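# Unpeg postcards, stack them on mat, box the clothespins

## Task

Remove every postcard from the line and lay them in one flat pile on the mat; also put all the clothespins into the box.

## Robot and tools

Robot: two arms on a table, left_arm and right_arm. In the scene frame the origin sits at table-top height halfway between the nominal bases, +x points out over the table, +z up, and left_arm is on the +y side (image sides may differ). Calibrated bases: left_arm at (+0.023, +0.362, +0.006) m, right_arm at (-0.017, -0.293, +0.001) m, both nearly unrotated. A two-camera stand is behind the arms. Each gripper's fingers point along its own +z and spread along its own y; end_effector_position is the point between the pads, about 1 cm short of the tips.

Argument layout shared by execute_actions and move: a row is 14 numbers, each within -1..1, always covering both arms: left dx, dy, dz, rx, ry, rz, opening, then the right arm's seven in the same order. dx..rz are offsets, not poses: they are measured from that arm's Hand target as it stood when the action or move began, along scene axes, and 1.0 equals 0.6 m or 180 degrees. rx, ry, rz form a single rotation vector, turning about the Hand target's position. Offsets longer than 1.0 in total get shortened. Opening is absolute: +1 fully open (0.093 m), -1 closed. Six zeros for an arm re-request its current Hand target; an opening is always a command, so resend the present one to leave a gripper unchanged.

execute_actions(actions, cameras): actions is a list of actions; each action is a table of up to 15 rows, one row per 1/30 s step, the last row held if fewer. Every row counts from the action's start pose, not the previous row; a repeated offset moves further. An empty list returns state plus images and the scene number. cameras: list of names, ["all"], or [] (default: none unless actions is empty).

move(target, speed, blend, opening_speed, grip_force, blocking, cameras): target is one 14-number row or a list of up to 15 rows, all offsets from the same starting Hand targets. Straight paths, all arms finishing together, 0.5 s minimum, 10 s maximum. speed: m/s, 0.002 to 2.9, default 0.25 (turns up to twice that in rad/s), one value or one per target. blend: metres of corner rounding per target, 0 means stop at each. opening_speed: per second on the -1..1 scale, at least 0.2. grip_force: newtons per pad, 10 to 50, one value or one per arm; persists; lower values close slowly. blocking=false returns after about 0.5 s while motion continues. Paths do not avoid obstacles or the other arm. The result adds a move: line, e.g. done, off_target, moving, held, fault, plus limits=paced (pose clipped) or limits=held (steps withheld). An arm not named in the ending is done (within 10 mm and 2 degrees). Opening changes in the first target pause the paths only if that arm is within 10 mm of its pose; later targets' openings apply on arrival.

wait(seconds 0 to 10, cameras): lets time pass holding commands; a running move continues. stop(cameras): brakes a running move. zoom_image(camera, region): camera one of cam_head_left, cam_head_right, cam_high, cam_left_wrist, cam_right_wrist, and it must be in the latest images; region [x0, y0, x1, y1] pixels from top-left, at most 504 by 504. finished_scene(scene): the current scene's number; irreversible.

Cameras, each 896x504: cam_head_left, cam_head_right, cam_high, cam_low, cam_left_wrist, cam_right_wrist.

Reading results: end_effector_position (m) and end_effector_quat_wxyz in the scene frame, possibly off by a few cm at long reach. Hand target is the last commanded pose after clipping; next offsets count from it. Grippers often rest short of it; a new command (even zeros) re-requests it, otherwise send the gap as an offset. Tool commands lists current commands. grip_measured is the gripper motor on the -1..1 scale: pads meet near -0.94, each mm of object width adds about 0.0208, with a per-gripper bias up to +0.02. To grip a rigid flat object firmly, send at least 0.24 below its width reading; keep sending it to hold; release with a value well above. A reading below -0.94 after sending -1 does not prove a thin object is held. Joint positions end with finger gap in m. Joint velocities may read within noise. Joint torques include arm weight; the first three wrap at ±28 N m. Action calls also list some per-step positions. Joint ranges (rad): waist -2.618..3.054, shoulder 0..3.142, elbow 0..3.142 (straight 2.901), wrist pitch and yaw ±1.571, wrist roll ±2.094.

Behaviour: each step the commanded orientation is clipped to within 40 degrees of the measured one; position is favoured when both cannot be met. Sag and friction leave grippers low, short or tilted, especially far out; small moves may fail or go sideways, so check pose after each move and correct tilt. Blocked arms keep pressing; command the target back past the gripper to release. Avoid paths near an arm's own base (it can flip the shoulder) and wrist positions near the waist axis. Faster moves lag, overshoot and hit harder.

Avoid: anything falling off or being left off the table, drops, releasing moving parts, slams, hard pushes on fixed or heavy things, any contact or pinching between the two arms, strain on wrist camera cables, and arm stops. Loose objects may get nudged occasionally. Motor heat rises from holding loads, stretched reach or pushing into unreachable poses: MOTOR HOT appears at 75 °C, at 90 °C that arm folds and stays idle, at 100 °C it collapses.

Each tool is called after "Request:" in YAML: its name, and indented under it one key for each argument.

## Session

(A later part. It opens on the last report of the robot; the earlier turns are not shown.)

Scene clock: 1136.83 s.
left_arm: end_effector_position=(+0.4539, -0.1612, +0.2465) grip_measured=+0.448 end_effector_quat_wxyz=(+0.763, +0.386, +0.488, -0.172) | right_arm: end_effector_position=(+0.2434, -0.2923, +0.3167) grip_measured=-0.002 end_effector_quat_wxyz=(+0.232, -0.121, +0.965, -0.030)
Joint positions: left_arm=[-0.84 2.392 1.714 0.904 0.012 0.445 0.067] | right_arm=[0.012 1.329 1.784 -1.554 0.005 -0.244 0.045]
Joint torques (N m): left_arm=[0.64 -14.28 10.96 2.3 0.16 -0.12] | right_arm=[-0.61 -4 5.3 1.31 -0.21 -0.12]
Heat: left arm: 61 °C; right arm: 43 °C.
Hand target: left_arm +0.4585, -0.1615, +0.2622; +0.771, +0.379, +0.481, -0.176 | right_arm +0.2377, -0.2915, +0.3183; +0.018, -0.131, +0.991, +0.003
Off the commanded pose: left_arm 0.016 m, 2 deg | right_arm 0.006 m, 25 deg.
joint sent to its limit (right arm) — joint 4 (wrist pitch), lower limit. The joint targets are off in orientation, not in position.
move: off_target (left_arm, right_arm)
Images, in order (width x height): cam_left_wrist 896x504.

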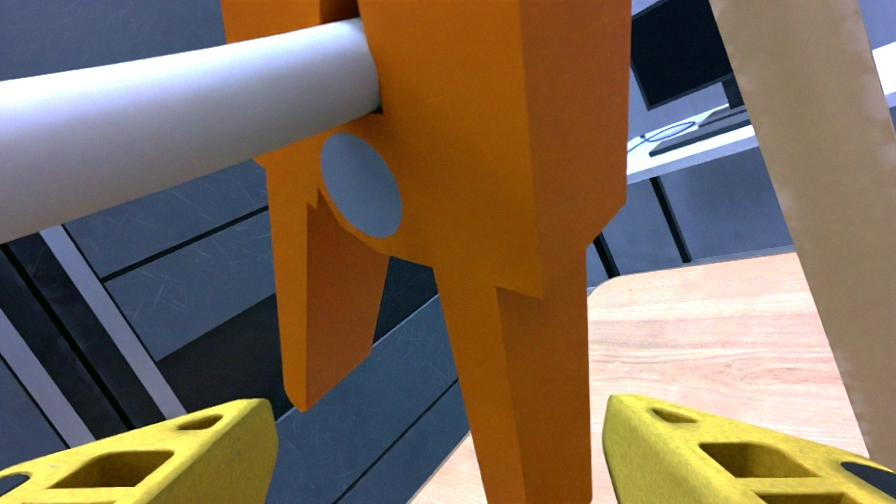

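Request:
move:
  target: [0.0,0.0,0.01,0,0,0,0.45,0,0,0,0,0,0,0]
  speed: 0.08
  cameras: ["cam_left_wrist"]

Scene clock: 1141.67 s.
left_arm: end_effector_position=(+0.4544, -0.1618, +0.2429) grip_measured=+0.448 end_effector_quat_wxyz=(+0.759, +0.390, +0.493, -0.171) | right_arm: end_effector_position=(+0.2434, -0.2923, +0.3167) grip_measured=-0.002 end_effector_quat_wxyz=(+0.232, -0.121, +0.965, -0.030)
Joint positions: left_arm=[-0.84 2.392 1.714 0.889 0.012 0.445 0.067] | right_arm=[0.012 1.329 1.784 -1.554 0.005 -0.244 0.045]
Joint torques (N m): left_arm=[0.68 -15.42 11.37 2.32 0.14 -0.12] | right_arm=[-0.65 -4.07 5.26 1.28 -0.21 -0.11]
Heat: left arm: 62 °C; right arm: 43 °C.
Hand target: left_arm +0.4585, -0.1615, +0.2682; +0.771, +0.379, +0.481, -0.176 | right_arm +0.2377, -0.2915, +0.3183; +0.018, -0.131, +0.991, +0.003
Off the commanded pose: left_arm 0.026 m, 2 deg | right_arm 0.006 m, 25 deg.
joint sent to its limit (right arm) — joint 4 (wrist pitch), lower limit. The joint targets are off in orientation, not in position.
move: off_target (left_arm, right_arm)
Images, in order (width x height): cam_left_wrist 896x504.

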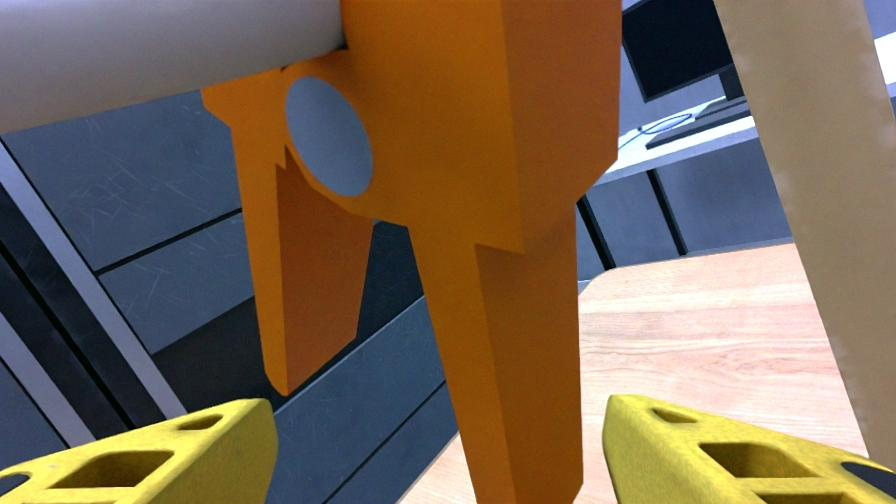

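Request:
move:
  target: [0.0,0.0,0.03,0,0,0,0.45,0,0,0,0,0,0,0]
  speed: 0.08
  cameras: ["cam_left_wrist","cam_high"]

Scene clock: 1150.90 s.
left_arm: end_effector_position=(+0.4568, -0.1649, +0.2427) grip_measured=+0.448 end_effector_quat_wxyz=(+0.751, +0.396, +0.501, -0.170) | right_arm: end_effector_position=(+0.2434, -0.2923, +0.3167) grip_measured=-0.002 end_effector_quat_wxyz=(+0.232, -0.121, +0.965, -0.030)
Joint positions: left_arm=[-0.84 2.392 1.739 0.838 0.012 0.445 0.067] | right_arm=[0.012 1.329 1.784 -1.554 0.005 -0.244 0.045]
Joint torques (N m): left_arm=[0.66 -17.8 11.28 2.32 0.15 -0.13] | right_arm=[-0.62 -4.03 5.11 1.3 -0.19 -0.11]
Heat: left arm: 64 °C; right arm: 43 °C.
Hand target: left_arm +0.4584, -0.1615, +0.2862; +0.771, +0.379, +0.481, -0.176 | right_arm +0.2377, -0.2915, +0.3183; +0.018, -0.131, +0.991, +0.003
Off the commanded pose: left_arm 0.044 m, 4 deg | right_arm 0.006 m, 25 deg.
joint sent to its limit (right arm) — joint 4 (wrist pitch), lower limit. The joint targets are off in orientation, not in position.
move: off_target (left_arm, right_arm)
Images, in order (width x height): cam_high 896x504, cam_left_wrist 896x504.

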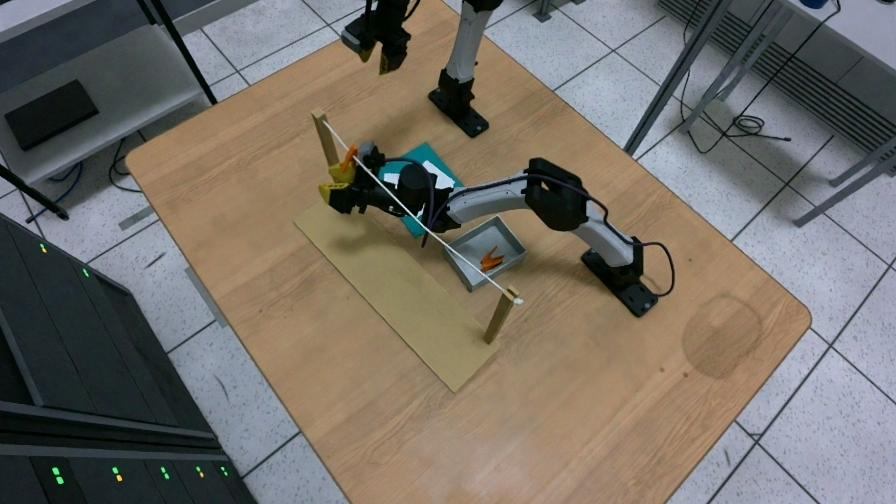

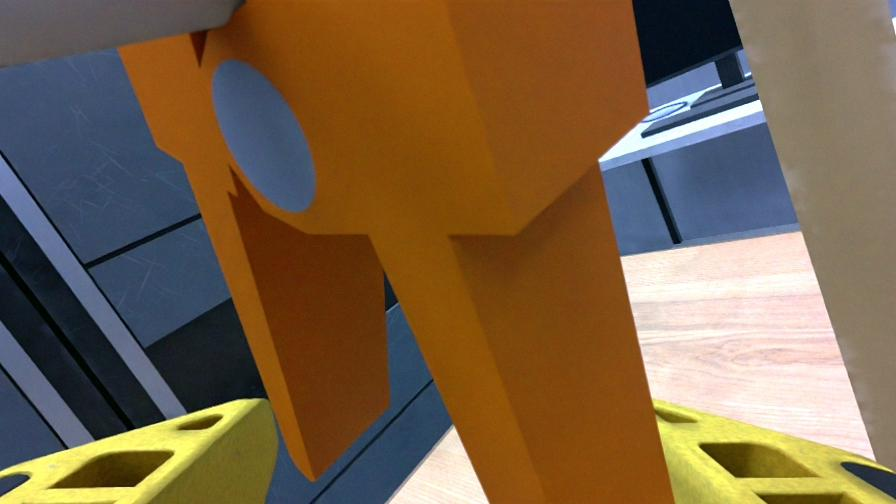

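Request:
move:
  target: [-0.02,0.03,-0.02,0,0,0,0.45,0,0,0,0,0,0,0]
  speed: 0.08
  cameras: ["cam_left_wrist","cam_high"]

Scene clock: 1159.33 s.
left_arm: end_effector_position=(+0.4512, -0.1563, +0.2345) grip_measured=+0.448 end_effector_quat_wxyz=(+0.749, +0.398, +0.502, -0.170) | right_arm: end_effector_position=(+0.2434, -0.2923, +0.3167) grip_measured=-0.002 end_effector_quat_wxyz=(+0.232, -0.121, +0.965, -0.030)
Joint positions: left_arm=[-0.837 2.366 1.661 0.886 0.017 0.445 0.067] | right_arm=[0.012 1.329 1.784 -1.554 0.005 -0.244 0.045]
Joint torques (N m): left_arm=[0.73 -19.19 6.27 2.8 0.15 -0.14] | right_arm=[-0.54 -4.15 5.15 1.34 -0.24 -0.08]
Heat: left arm: 68 °C; right arm: 43 °C.
Hand target: left_arm +0.4466, -0.1434, +0.2742; +0.771, +0.379, +0.481, -0.176 | right_arm +0.2377, -0.2915, +0.3183; +0.018, -0.131, +0.991, +0.003
Off the commanded pose: left_arm 0.042 m, 4 deg | right_arm 0.006 m, 25 deg.
joint sent to its limit (right arm) — joint 4 (wrist pitch), lower limit. The joint targets are off in orientation, not in position.
move: off_target (left_arm, right_arm)
Images, in order (width x height): cam_high 896x504, cam_left_wrist 896x504.

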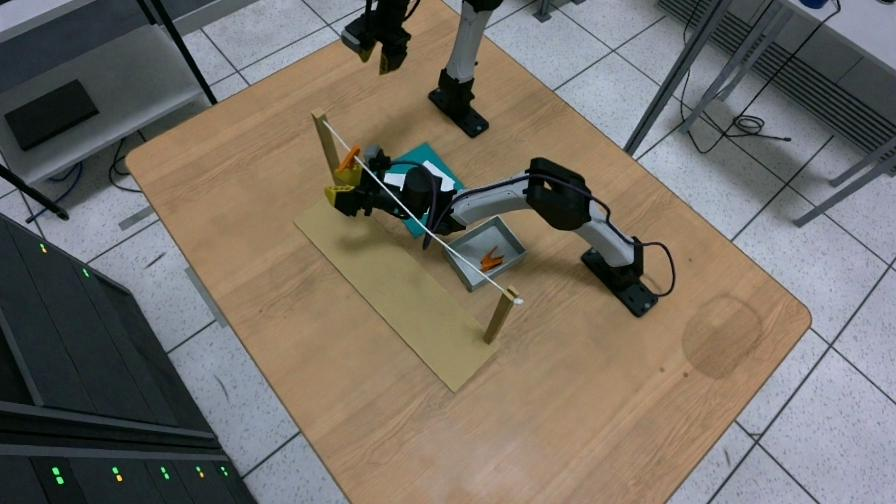

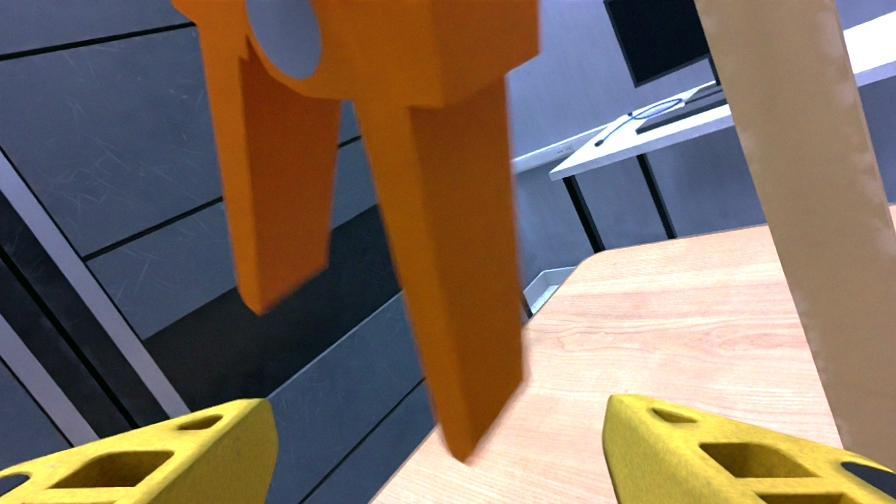

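Request:
move:
  target:
    - [0.02,-0.03,0.02,0,0,0,0.45,0,0,0,0,0,0,0]
    - [0.03,-0.022,0.024,0,0,0,0.45,0,0,0,0,0,0,0]
  speed: 0.1
  cameras: ["cam_left_wrist"]

Request:
move:
  target: [0,0,0,0,0,0,-0.95,0,0,0,0,0,0,0]
  opening_speed: 1
  cameras: ["cam_left_wrist"]

Scene clock: 1188.37 s.
left_arm: end_effector_position=(+0.4613, -0.1579, +0.2612) grip_measured=+0.448 end_effector_quat_wxyz=(+0.758, +0.391, +0.493, -0.170) | right_arm: end_effector_position=(+0.2434, -0.2923, +0.3167) grip_measured=-0.002 end_effector_quat_wxyz=(+0.232, -0.121, +0.965, -0.030)
Joint positions: left_arm=[-0.825 2.366 1.748 0.826 0.026 0.444 0.067] | right_arm=[0.012 1.329 1.784 -1.554 0.005 -0.244 0.045]
Joint torques (N m): left_arm=[0.66 -15.58 11.41 2.32 0.13 -0.16] | right_arm=[-0.59 -4.05 5.07 1.3 -0.24 -0.1]
Heat: left arm: 86 °C; right arm: 43 °C. Fold the left arm in close to its base, or ease its load, before you think long.
Hand target: left_arm +0.4645, -0.1567, +0.2887; +0.771, +0.379, +0.481, -0.176 | right_arm +0.2377, -0.2915, +0.3183; +0.018, -0.131, +0.991, +0.003
Off the commanded pose: left_arm 0.028 m, 3 deg | right_arm 0.006 m, 25 deg.
MOTOR HOT: joint 2 (shoulder) of the left arm reports 86 °C; the controller's stop level is 90 °C. To cool a motor, set the load down, stop pushing, or move to a pose that needs little force.
joint sent to its limit (right arm) — joint 4 (wrist pitch), lower limit. The joint targets are off in orientation, not in position.
move: off_target (left_arm, right_arm)
Images, in order (width x height): cam_left_wrist 896x504.

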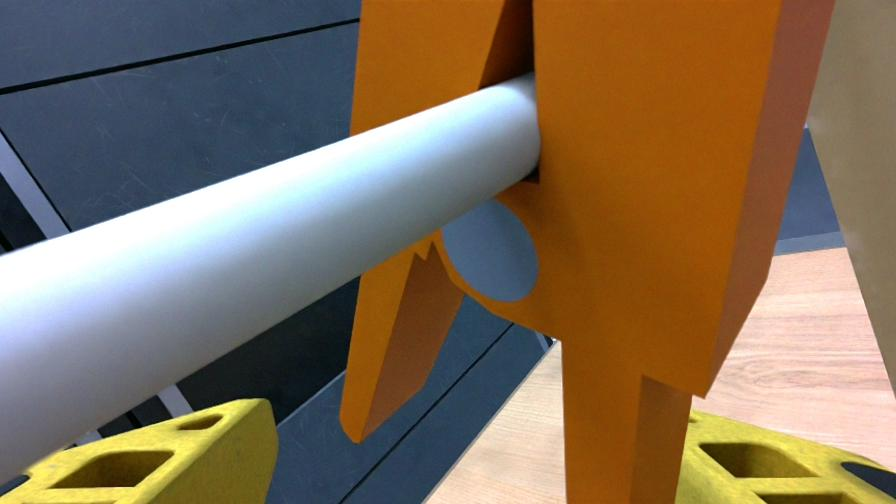

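Scene clock: 1190.00 s.
left_arm: end_effector_position=(+0.4611, -0.1580, +0.2611) grip_measured=-0.945 end_effector_quat_wxyz=(+0.758, +0.391, +0.493, -0.170) | right_arm: end_effector_position=(+0.2434, -0.2923, +0.3167) grip_measured=-0.002 end_effector_quat_wxyz=(+0.232, -0.121, +0.965, -0.030)
Joint positions: left_arm=[-0.825 2.366 1.748 0.826 0.027 0.444 0] | right_arm=[0.012 1.329 1.784 -1.554 0.005 -0.244 0.045]
Joint torques (N m): left_arm=[0.72 -15.51 11.44 2.31 0.15 -0.14] | right_arm=[-0.51 -3.96 4.97 1.3 -0.2 -0.13]
Heat: left arm: 85 °C; right arm: 43 °C. Fold the left arm in close to its base, or ease its load, before you think long.
Hand target: left_arm +0.4645, -0.1567, +0.2887; +0.771, +0.379, +0.480, -0.176 | right_arm +0.2377, -0.2915, +0.3183; +0.018, -0.131, +0.991, +0.003
Off the commanded pose: left_arm 0.028 m, 3 deg | right_arm 0.006 m, 25 deg.
MOTOR HOT: still on. Joint 2 (shoulder) of the left arm reports 85 °C.
joint sent to its limit (right arm) — joint 4 (wrist pitch), lower limit. The joint targets are off in orientation, not in position.
move: off_target (left_arm, right_arm)
Images, in order (width x height): cam_left_wrist 896x504.

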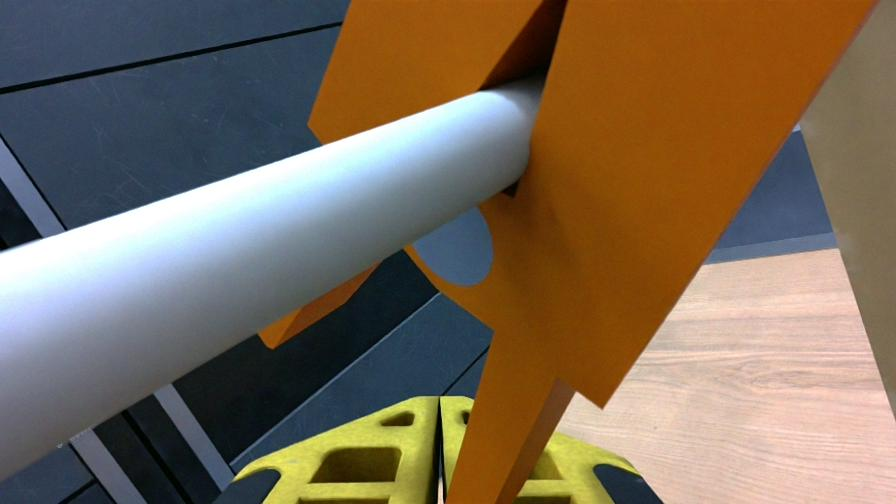

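Request:
move:
  target:
    - [-0.02,0.04,-0.06,0,0,0,-0.95,0,0,0,0,0,0,0.4]
    - [-0.15,0.22,-0.08,0,0,0,-0.95,0,0,0,0,0,0,0.4]
    - [-0.36,0.5,-0.1,0,0,0,-0.95,0,0,0,0,0,0,0.4]
  speed: 0.2
  blend: 0.02

Request:
move:
  target: [0,0,0,0,0,0,-0.95,0.225,0.14,0.035,0.086,-0.232,0.439,0.6]
  speed: 0.25
  cameras: ["all"]

Scene clock: 1223.83 s.
left_arm: end_effector_position=(+0.2505, +0.1407, +0.2287) grip_measured=-0.945 end_effector_quat_wxyz=(+0.771, +0.381, +0.481, -0.173) | right_arm: end_effector_position=(+0.2434, -0.2923, +0.3167) grip_measured=+0.398 end_effector_quat_wxyz=(+0.232, -0.121, +0.965, -0.030)
Joint positions: left_arm=[-0.609 1.225 0.073 1.408 0.234 0.387 0] | right_arm=[0.012 1.329 1.784 -1.554 0.005 -0.244 0.064]
Joint torques (N m): left_arm=[0.68 -3.29 4.9 2.4 0.13 -0.14] | right_arm=[-0.65 -4.08 5.01 1.34 -0.22 -0.08]
Heat: left arm: 84 °C; right arm: 43 °C. Fold the left arm in close to its base, or ease its load, before you think long.
Hand target: left_arm +0.2485, +0.1433, +0.2288; +0.771, +0.379, +0.480, -0.176 | right_arm +0.2377, -0.2915, +0.3183; +0.018, -0.131, +0.991, +0.003
Off the commanded pose: left_arm 0.003 m, 0 deg | right_arm 0.006 m, 25 deg.
MOTOR HOT: still on. Joint 2 (shoulder) of the left arm reports 84 °C.
joint sent to its limit (right arm) — joint 4 (wrist pitch), lower limit. The joint targets are off in orientation, not in position.
move: off_target (right_arm); blend cut to 0 m at target 1

Scene clock: 1227.47 s.
left_arm: end_effector_position=(+0.2504, +0.1406, +0.2286) grip_measured=-0.945 end_effector_quat_wxyz=(+0.770, +0.381, +0.481, -0.174) | right_arm: end_effector_position=(+0.3725, -0.2128, +0.3353) grip_measured=+0.598 end_effector_quat_wxyz=(-0.367, +0.685, -0.626, -0.061)
Joint positions: left_arm=[-0.609 1.225 0.073 1.408 0.235 0.387 0] | right_arm=[-0.047 1.868 2.296 -1.554 -0.642 -1.563 0.074]
Joint torques (N m): left_arm=[0.69 -3.18 4.94 2.39 0.11 -0.13] | right_arm=[-0.03 -5.91 7.39 1.14 -0.91 -0.17]
Heat: left arm: 81 °C; right arm: 43 °C. Fold the left arm in close to its base, or ease its load, before you think long.
Hand target: left_arm +0.2485, +0.1433, +0.2288; +0.771, +0.379, +0.480, -0.176 | right_arm +0.3727, -0.2075, +0.3390; -0.351, +0.705, -0.609, -0.090
Off the commanded pose: left_arm 0.003 m, 0 deg | right_arm 0.007 m, 5 deg.
MOTOR HOT: still on. Joint 2 (shoulder) of the left arm reports 81 °C.
joint sent to its limit (right arm) — joint 4 (wrist pitch), lower limit. The joint targets are off in orientation, not in position.
move: off_target (right_arm)

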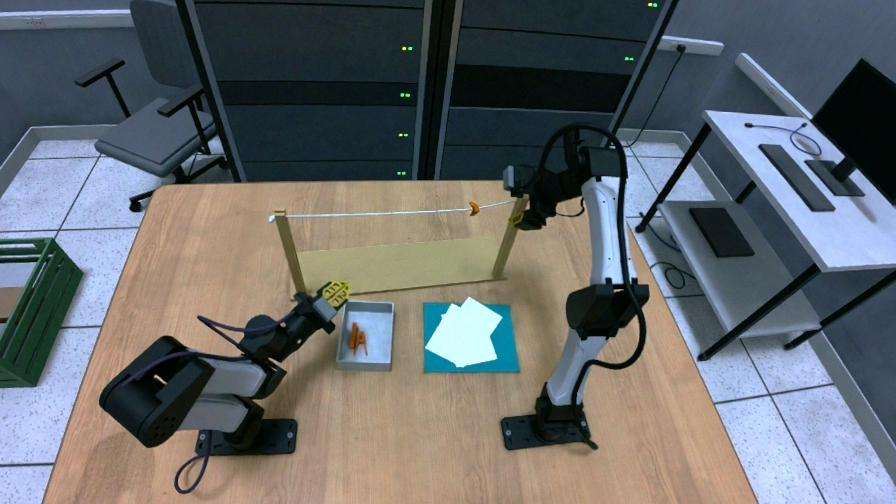

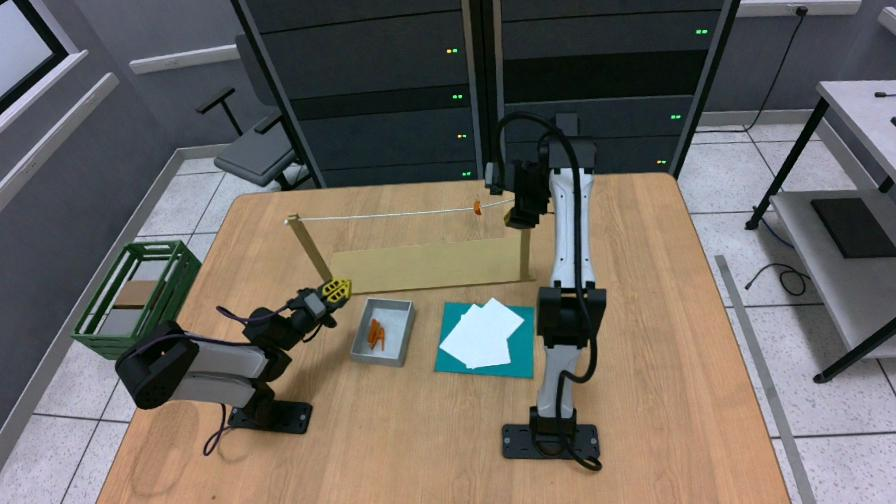

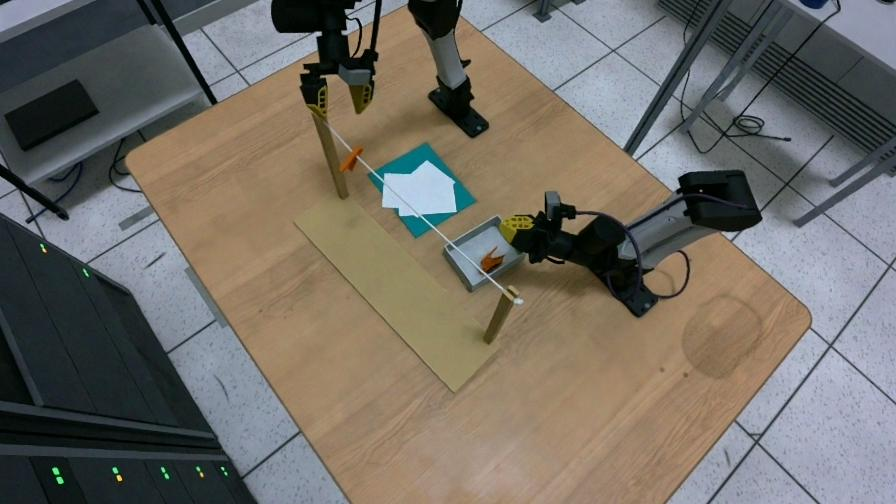

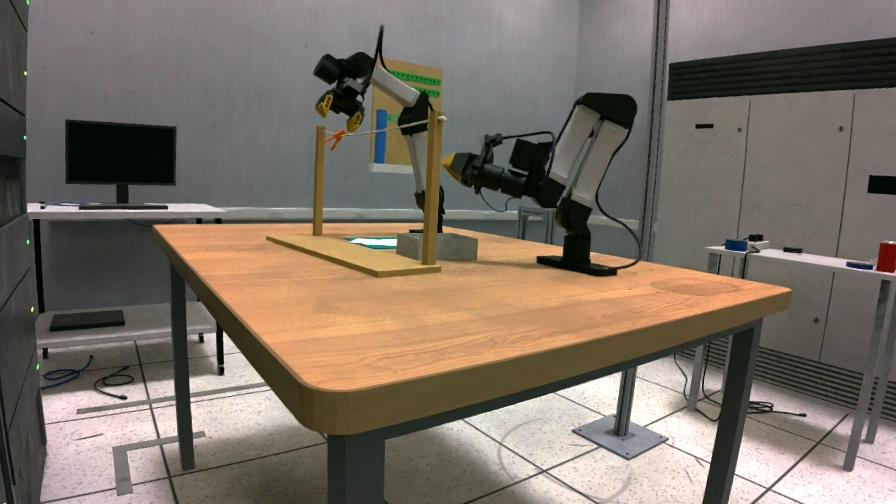

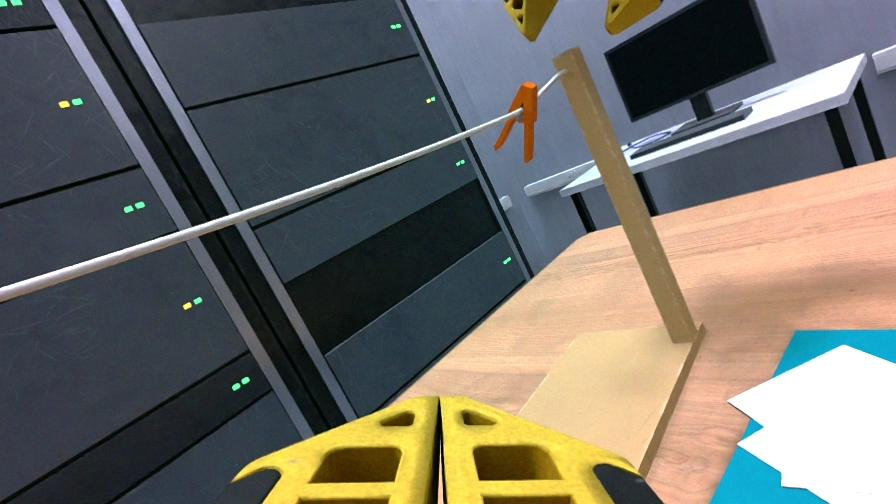

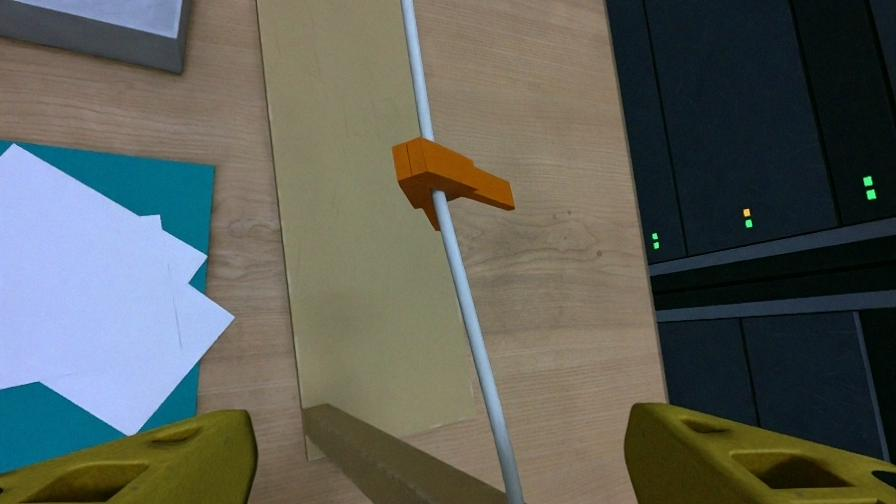

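Request:
move:
  target: [0,0,0,0,0,0,-0.95,0.037,0.083,-0.083,0,0,0,0.6]
  speed: 0.12
  cameras: ["cam_right_wrist"]

Scene clock: 1236.87 s.
left_arm: end_effector_position=(+0.2504, +0.1406, +0.2286) grip_measured=-0.945 end_effector_quat_wxyz=(+0.770, +0.381, +0.481, -0.174) | right_arm: end_effector_position=(+0.3913, -0.1592, +0.2925) grip_measured=+0.598 end_effector_quat_wxyz=(-0.351, +0.707, -0.607, -0.089)
Joint positions: left_arm=[-0.609 1.225 0.073 1.408 0.235 0.387 0] | right_arm=[0.095 1.898 2.147 -1.373 -0.613 -1.488 0.074]
Joint torques (N m): left_arm=[0.73 -3.22 5 2.38 0.11 -0.16] | right_arm=[0.18 -6.97 5.9 1.39 -0.53 0.19]
Heat: left arm: 73 °C; right arm: 43 °C. Fold the left arm in close to its base, or ease its load, before you think long.
Hand target: left_arm +0.2485, +0.1433, +0.2288; +0.771, +0.379, +0.480, -0.176 | right_arm +0.3948, -0.1576, +0.2894; -0.351, +0.705, -0.609, -0.090
Off the commanded pose: left_arm 0.003 m, 0 deg | right_arm 0.005 m, 0 deg.
MOTOR HOT: still on. Joint 2 (shoulder) of the left arm reports 73 °C.
move: done
Images, in order (width x height): cam_right_wrist 896x504.

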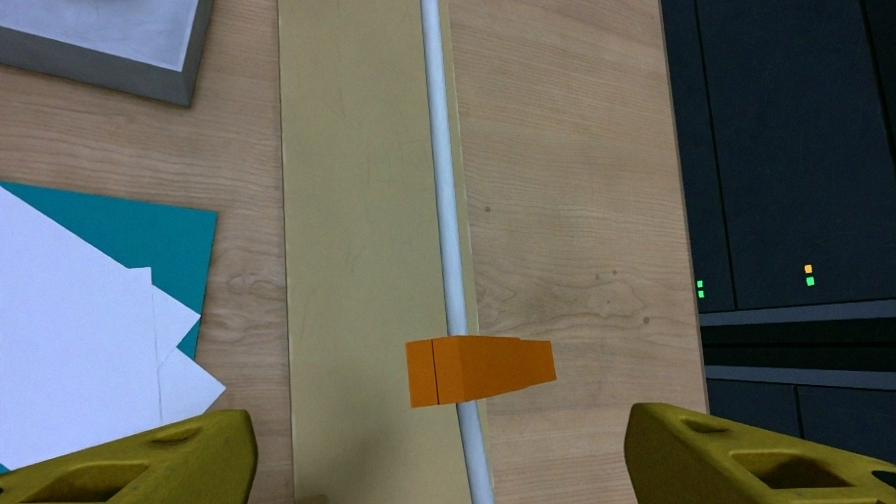

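Request:
move:
  target: [0,0,0,0,0,0,-0.95,0.05,0.008,-0.078,0,0,0,0.6]
  speed: 0.1
  cameras: ["cam_right_wrist","cam_high"]

Scene clock: 1250.10 s.
left_arm: end_effector_position=(+0.2504, +0.1406, +0.2286) grip_measured=-0.945 end_effector_quat_wxyz=(+0.770, +0.381, +0.481, -0.174) | right_arm: end_effector_position=(+0.4193, -0.1568, +0.2694) grip_measured=+0.598 end_effector_quat_wxyz=(-0.372, +0.707, -0.597, -0.069)
Joint positions: left_arm=[-0.609 1.225 0.073 1.408 0.235 0.387 0] | right_arm=[0.095 1.912 2.039 -1.188 -0.613 -1.485 0.074]
Joint torques (N m): left_arm=[0.65 -3.21 4.93 2.37 0.11 -0.14] | right_arm=[0.5 -4.63 3.82 1.45 -0.47 0.15]
Heat: left arm: 66 °C; right arm: 44 °C.
Hand target: left_arm +0.2485, +0.1433, +0.2288; +0.771, +0.379, +0.480, -0.176 | right_arm +0.4248, -0.1528, +0.2425; -0.351, +0.705, -0.609, -0.091
Off the commanded pose: left_arm 0.003 m, 0 deg | right_arm 0.028 m, 4 deg.
MOTOR HOT: cleared for the motors of the left arm.
move: off_target (right_arm)
Images, in order (width x height): cam_high 896x504, cam_right_wrist 896x504.

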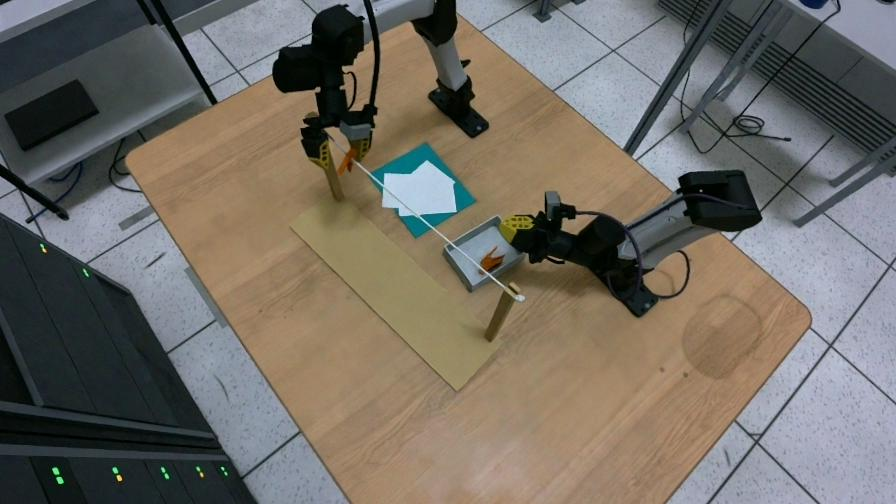

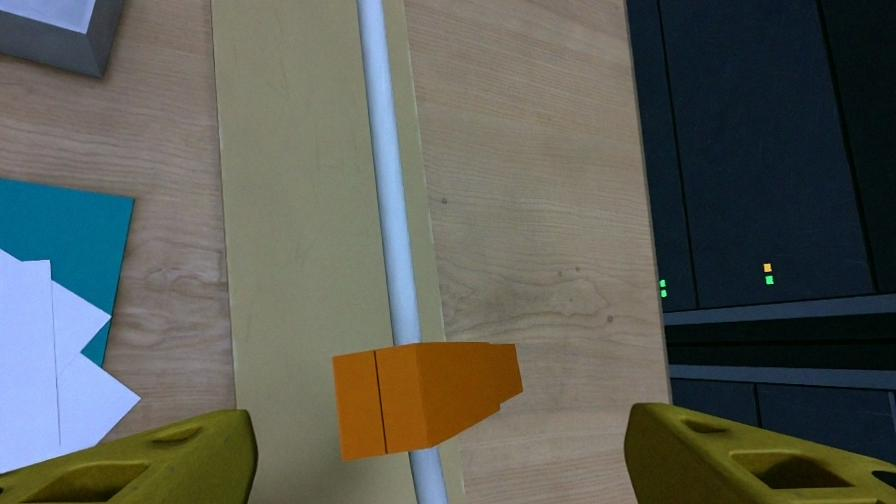

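Request:
move:
  target: [0,0,0,0,0,0,-0.95,0.008,0.01,-0.025,0,0,0,0.6]
  speed: 0.1
  cameras: ["cam_right_wrist","cam_low"]

Scene clock: 1257.00 s.
left_arm: end_effector_position=(+0.2504, +0.1406, +0.2286) grip_measured=-0.945 end_effector_quat_wxyz=(+0.770, +0.381, +0.481, -0.174) | right_arm: end_effector_position=(+0.4248, -0.1561, +0.2698) grip_measured=+0.598 end_effector_quat_wxyz=(-0.387, +0.705, -0.592, -0.056)
Joint positions: left_arm=[-0.609 1.225 0.073 1.408 0.235 0.387 0] | right_arm=[0.095 1.892 1.992 -1.115 -0.613 -1.475 0.074]
Joint torques (N m): left_arm=[0.68 -3.21 4.94 2.38 0.12 -0.14] | right_arm=[1.61 -2.92 2.39 1.49 -0.41 0.22]
Heat: left arm: 63 °C; right arm: 43 °C.
Hand target: left_arm +0.2485, +0.1433, +0.2288; +0.771, +0.379, +0.480, -0.176 | right_arm +0.4296, -0.1468, +0.2275; -0.351, +0.705, -0.609, -0.091
Off the commanded pose: left_arm 0.003 m, 0 deg | right_arm 0.044 m, 6 deg.
move: off_target (right_arm)
Images, in order (width x height): cam_low 896x504, cam_right_wrist 896x504.

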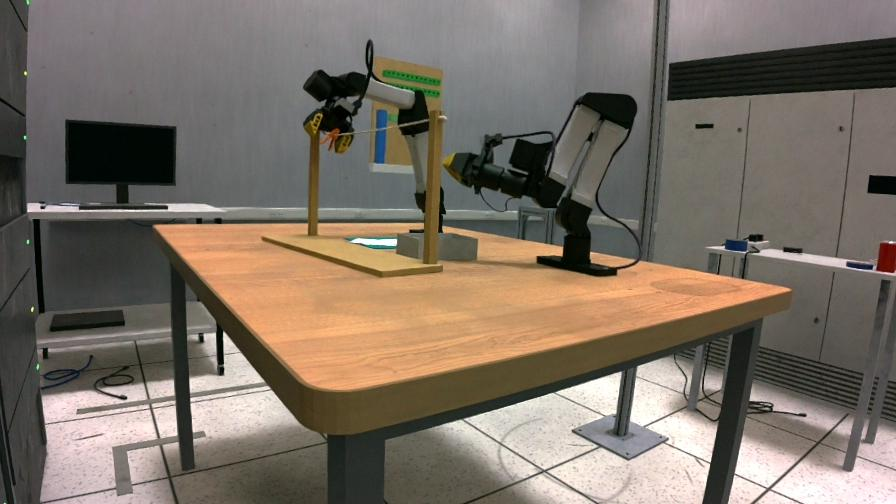

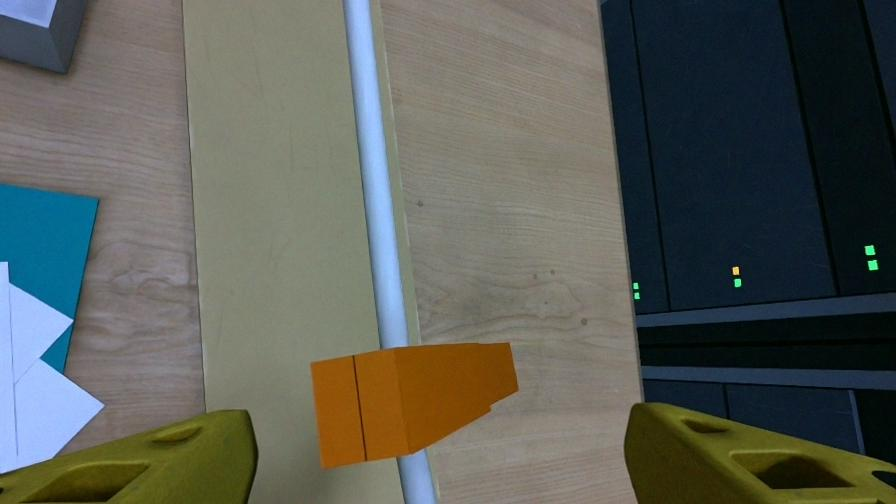

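Request:
zoom_image:
  camera: "cam_low"
  region: [270, 50, 430, 190]

Request:
zoom_image:
  camera: "cam_low"
  region: [300, 90, 370, 160]

Scaled by 3.150 from the camera's 896x504 image, which has a finer 1280x720 frame.

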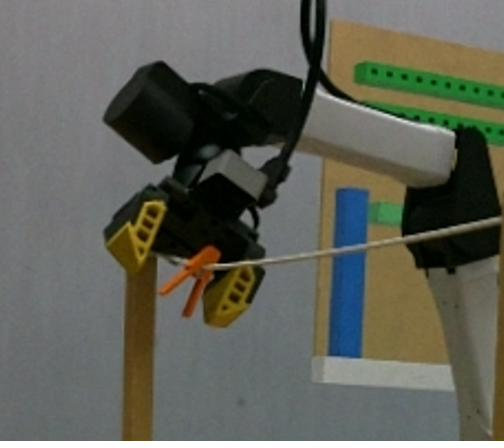

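Scaled by 7.200 from the camera's 896x504 image, which has a finer 1280x720 frame.

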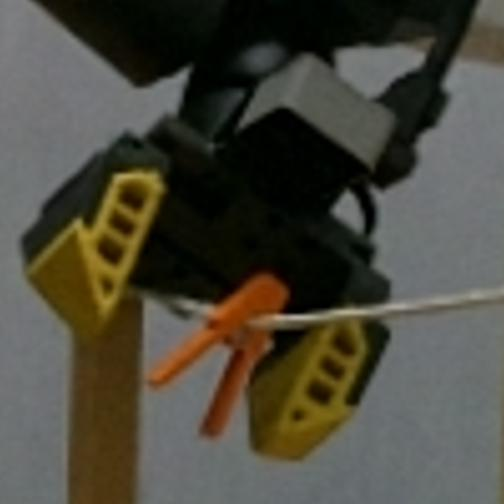

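Request:
move:
  target: [0,0,0,0,0,0,-0.95,-0.006,-0.01,0.05,0,0,0,0.6]
  speed: 0.1

Request:
move:
  target: [0,0,0,0,0,0,-0.95,0,0,0,0,0,0,-0.4]
  opening_speed: 1
  cameras: ["cam_right_wrist","cam_low"]

Request:
zoom_image:
  camera: "cam_low"
  region: [300, 90, 370, 160]

Scene clock: 1280.87 s.
left_arm: end_effector_position=(+0.2504, +0.1406, +0.2286) grip_measured=-0.945 end_effector_quat_wxyz=(+0.770, +0.381, +0.481, -0.174) | right_arm: end_effector_position=(+0.4236, -0.1562, +0.2717) grip_measured=+0.598 end_effector_quat_wxyz=(-0.366, +0.704, -0.604, -0.076)
Joint positions: left_arm=[-0.609 1.225 0.073 1.408 0.235 0.387 0] | right_arm=[0.095 1.954 2.115 -1.237 -0.611 -1.475 0.074]
Joint torques (N m): left_arm=[0.69 -3.19 4.93 2.4 0.12 -0.13] | right_arm=[0.2 -5.53 7.05 1.17 -0.49 0.09]
Heat: left arm: 56 °C; right arm: 42 °C.
Hand target: left_arm +0.2485, +0.1433, +0.2288; +0.771, +0.379, +0.480, -0.176 | right_arm +0.4261, -0.1529, +0.2576; -0.351, +0.705, -0.609, -0.090
Off the commanded pose: left_arm 0.003 m, 0 deg | right_arm 0.015 m, 2 deg.
move: off_target (right_arm)

Scene clock: 1282.10 s.
left_arm: end_effector_position=(+0.2504, +0.1406, +0.2286) grip_measured=-0.945 end_effector_quat_wxyz=(+0.770, +0.381, +0.481, -0.174) | right_arm: end_effector_position=(+0.4236, -0.1562, +0.2717) grip_measured=-0.398 end_effector_quat_wxyz=(-0.366, +0.704, -0.603, -0.076)
Joint positions: left_arm=[-0.609 1.225 0.073 1.408 0.235 0.387 0] | right_arm=[0.095 1.954 2.115 -1.237 -0.611 -1.475 0.026]
Joint torques (N m): left_arm=[0.61 -3.18 4.97 2.37 0.11 -0.15] | right_arm=[0.38 -5.52 7.23 1.17 -0.53 0.08]
Heat: left arm: 56 °C; right arm: 42 °C.
Hand target: left_arm +0.2485, +0.1433, +0.2288; +0.771, +0.379, +0.480, -0.176 | right_arm +0.4260, -0.1529, +0.2576; -0.351, +0.705, -0.609, -0.090
Off the commanded pose: left_arm 0.003 m, 0 deg | right_arm 0.015 m, 2 deg.
move: off_target (right_arm)
Images, in order (width x height): cam_low 896x504, cam_right_wrist 896x504.

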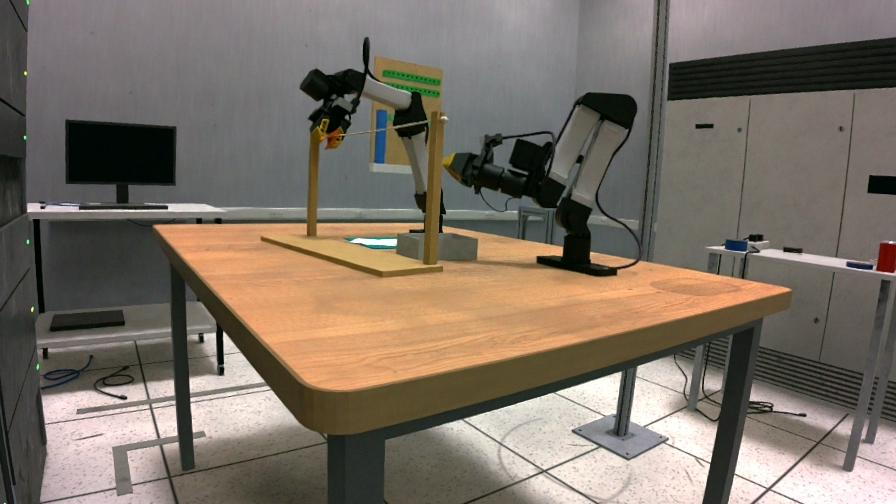

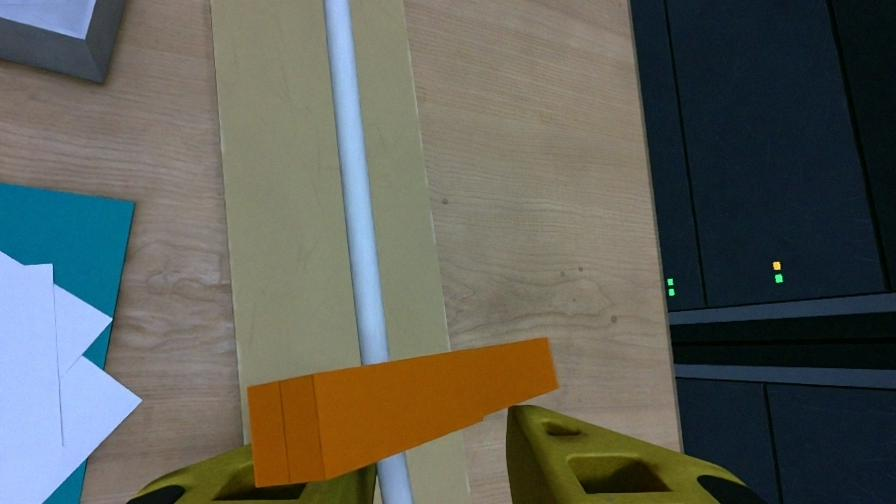

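Scaled by 7.200 from the camera's 896x504 image, which has a finer 1280x720 frame.

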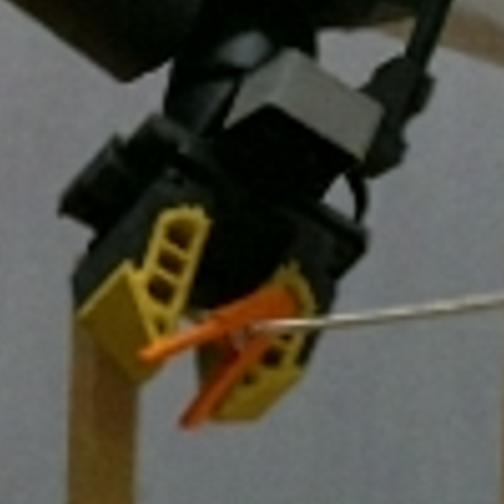

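Request:
move:
  target: [0,0,0,0,0,0,-0.95,0,0,0,0,0,0,0.7]

Request:
move:
  target: [0,0,0,0,0,0,-0.95,0.018,0.035,0.005,0,0,0,0.7]
  speed: 0.1
  cameras: ["cam_right_wrist","cam_low"]

Request:
zoom_image:
  camera: "cam_low"
  region: [300, 90, 370, 160]

Scene clock: 1288.57 s.
left_arm: end_effector_position=(+0.2504, +0.1406, +0.2286) grip_measured=-0.945 end_effector_quat_wxyz=(+0.770, +0.381, +0.481, -0.174) | right_arm: end_effector_position=(+0.4200, -0.1528, +0.2679) grip_measured=+0.698 end_effector_quat_wxyz=(-0.358, +0.706, -0.605, -0.084)
Joint positions: left_arm=[-0.609 1.225 0.073 1.408 0.235 0.387 0] | right_arm=[0.104 1.959 2.115 -1.254 -0.611 -1.474 0.079]
Joint torques (N m): left_arm=[0.73 -3.22 4.89 2.38 0.13 -0.13] | right_arm=[-0.28 -6 7.27 1.33 -0.49 0.06]
Heat: left arm: 55 °C; right arm: 43 °C.
Hand target: left_arm +0.2485, +0.1433, +0.2288; +0.771, +0.379, +0.480, -0.176 | right_arm +0.4261, -0.1529, +0.2576; -0.351, +0.705, -0.609, -0.090
Off the commanded pose: left_arm 0.003 m, 0 deg | right_arm 0.012 m, 1 deg.
move: off_target (right_arm)

Scene clock: 1289.53 s.
left_arm: end_effector_position=(+0.2504, +0.1406, +0.2286) grip_measured=-0.945 end_effector_quat_wxyz=(+0.770, +0.381, +0.481, -0.174) | right_arm: end_effector_position=(+0.4329, -0.1322, +0.2668) grip_measured=+0.698 end_effector_quat_wxyz=(-0.359, +0.707, -0.603, -0.088)
Joint positions: left_arm=[-0.609 1.225 0.073 1.408 0.235 0.387 0] | right_arm=[0.149 2.03 2.209 -1.254 -0.598 -1.43 0.079]
Joint torques (N m): left_arm=[0.65 -3.22 5 2.38 0.12 -0.14] | right_arm=[0.06 -6.95 8.02 1.23 -0.39 0.13]
Heat: left arm: 54 °C; right arm: 43 °C.
Hand target: left_arm +0.2485, +0.1433, +0.2288; +0.771, +0.379, +0.480, -0.176 | right_arm +0.4368, -0.1319, +0.2605; -0.351, +0.705, -0.609, -0.090
Off the commanded pose: left_arm 0.003 m, 0 deg | right_arm 0.007 m, 1 deg.
move: done
Images, in order (width x height): cam_low 896x504, cam_right_wrist 896x504.

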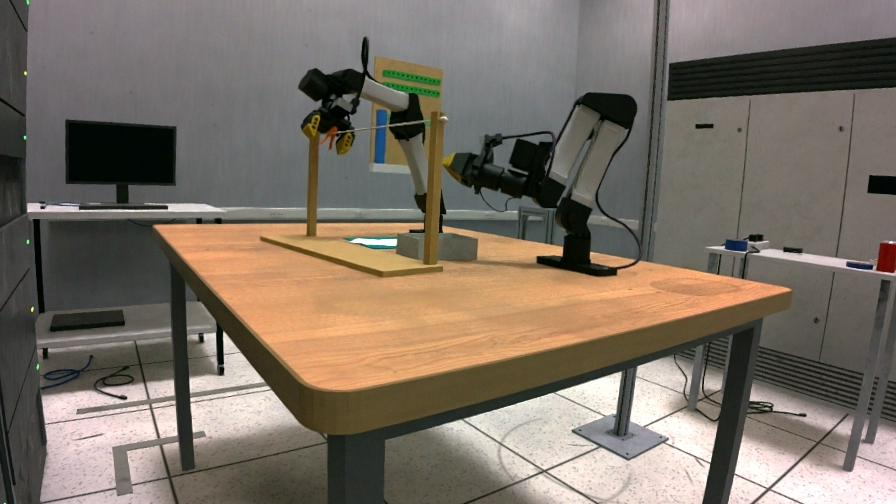

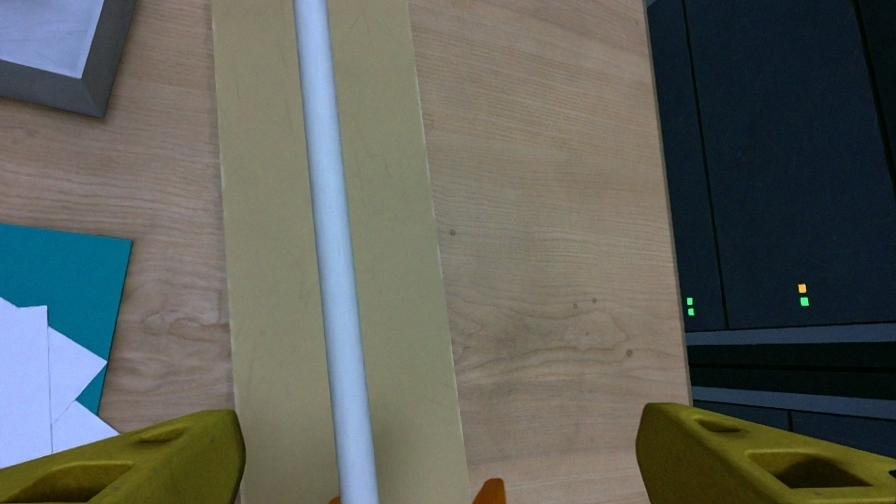

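Scaled by 7.200 from the camera's 896x504 image, which has a finer 1280x720 frame.

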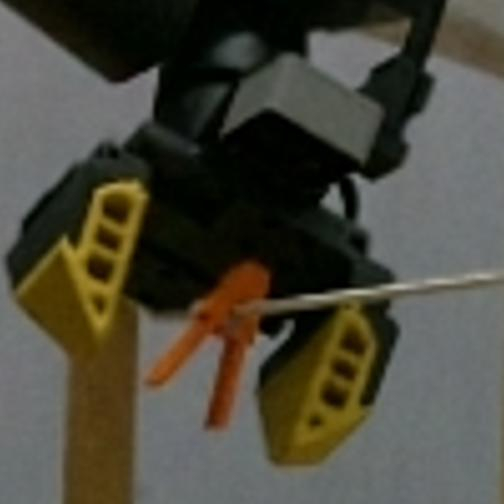

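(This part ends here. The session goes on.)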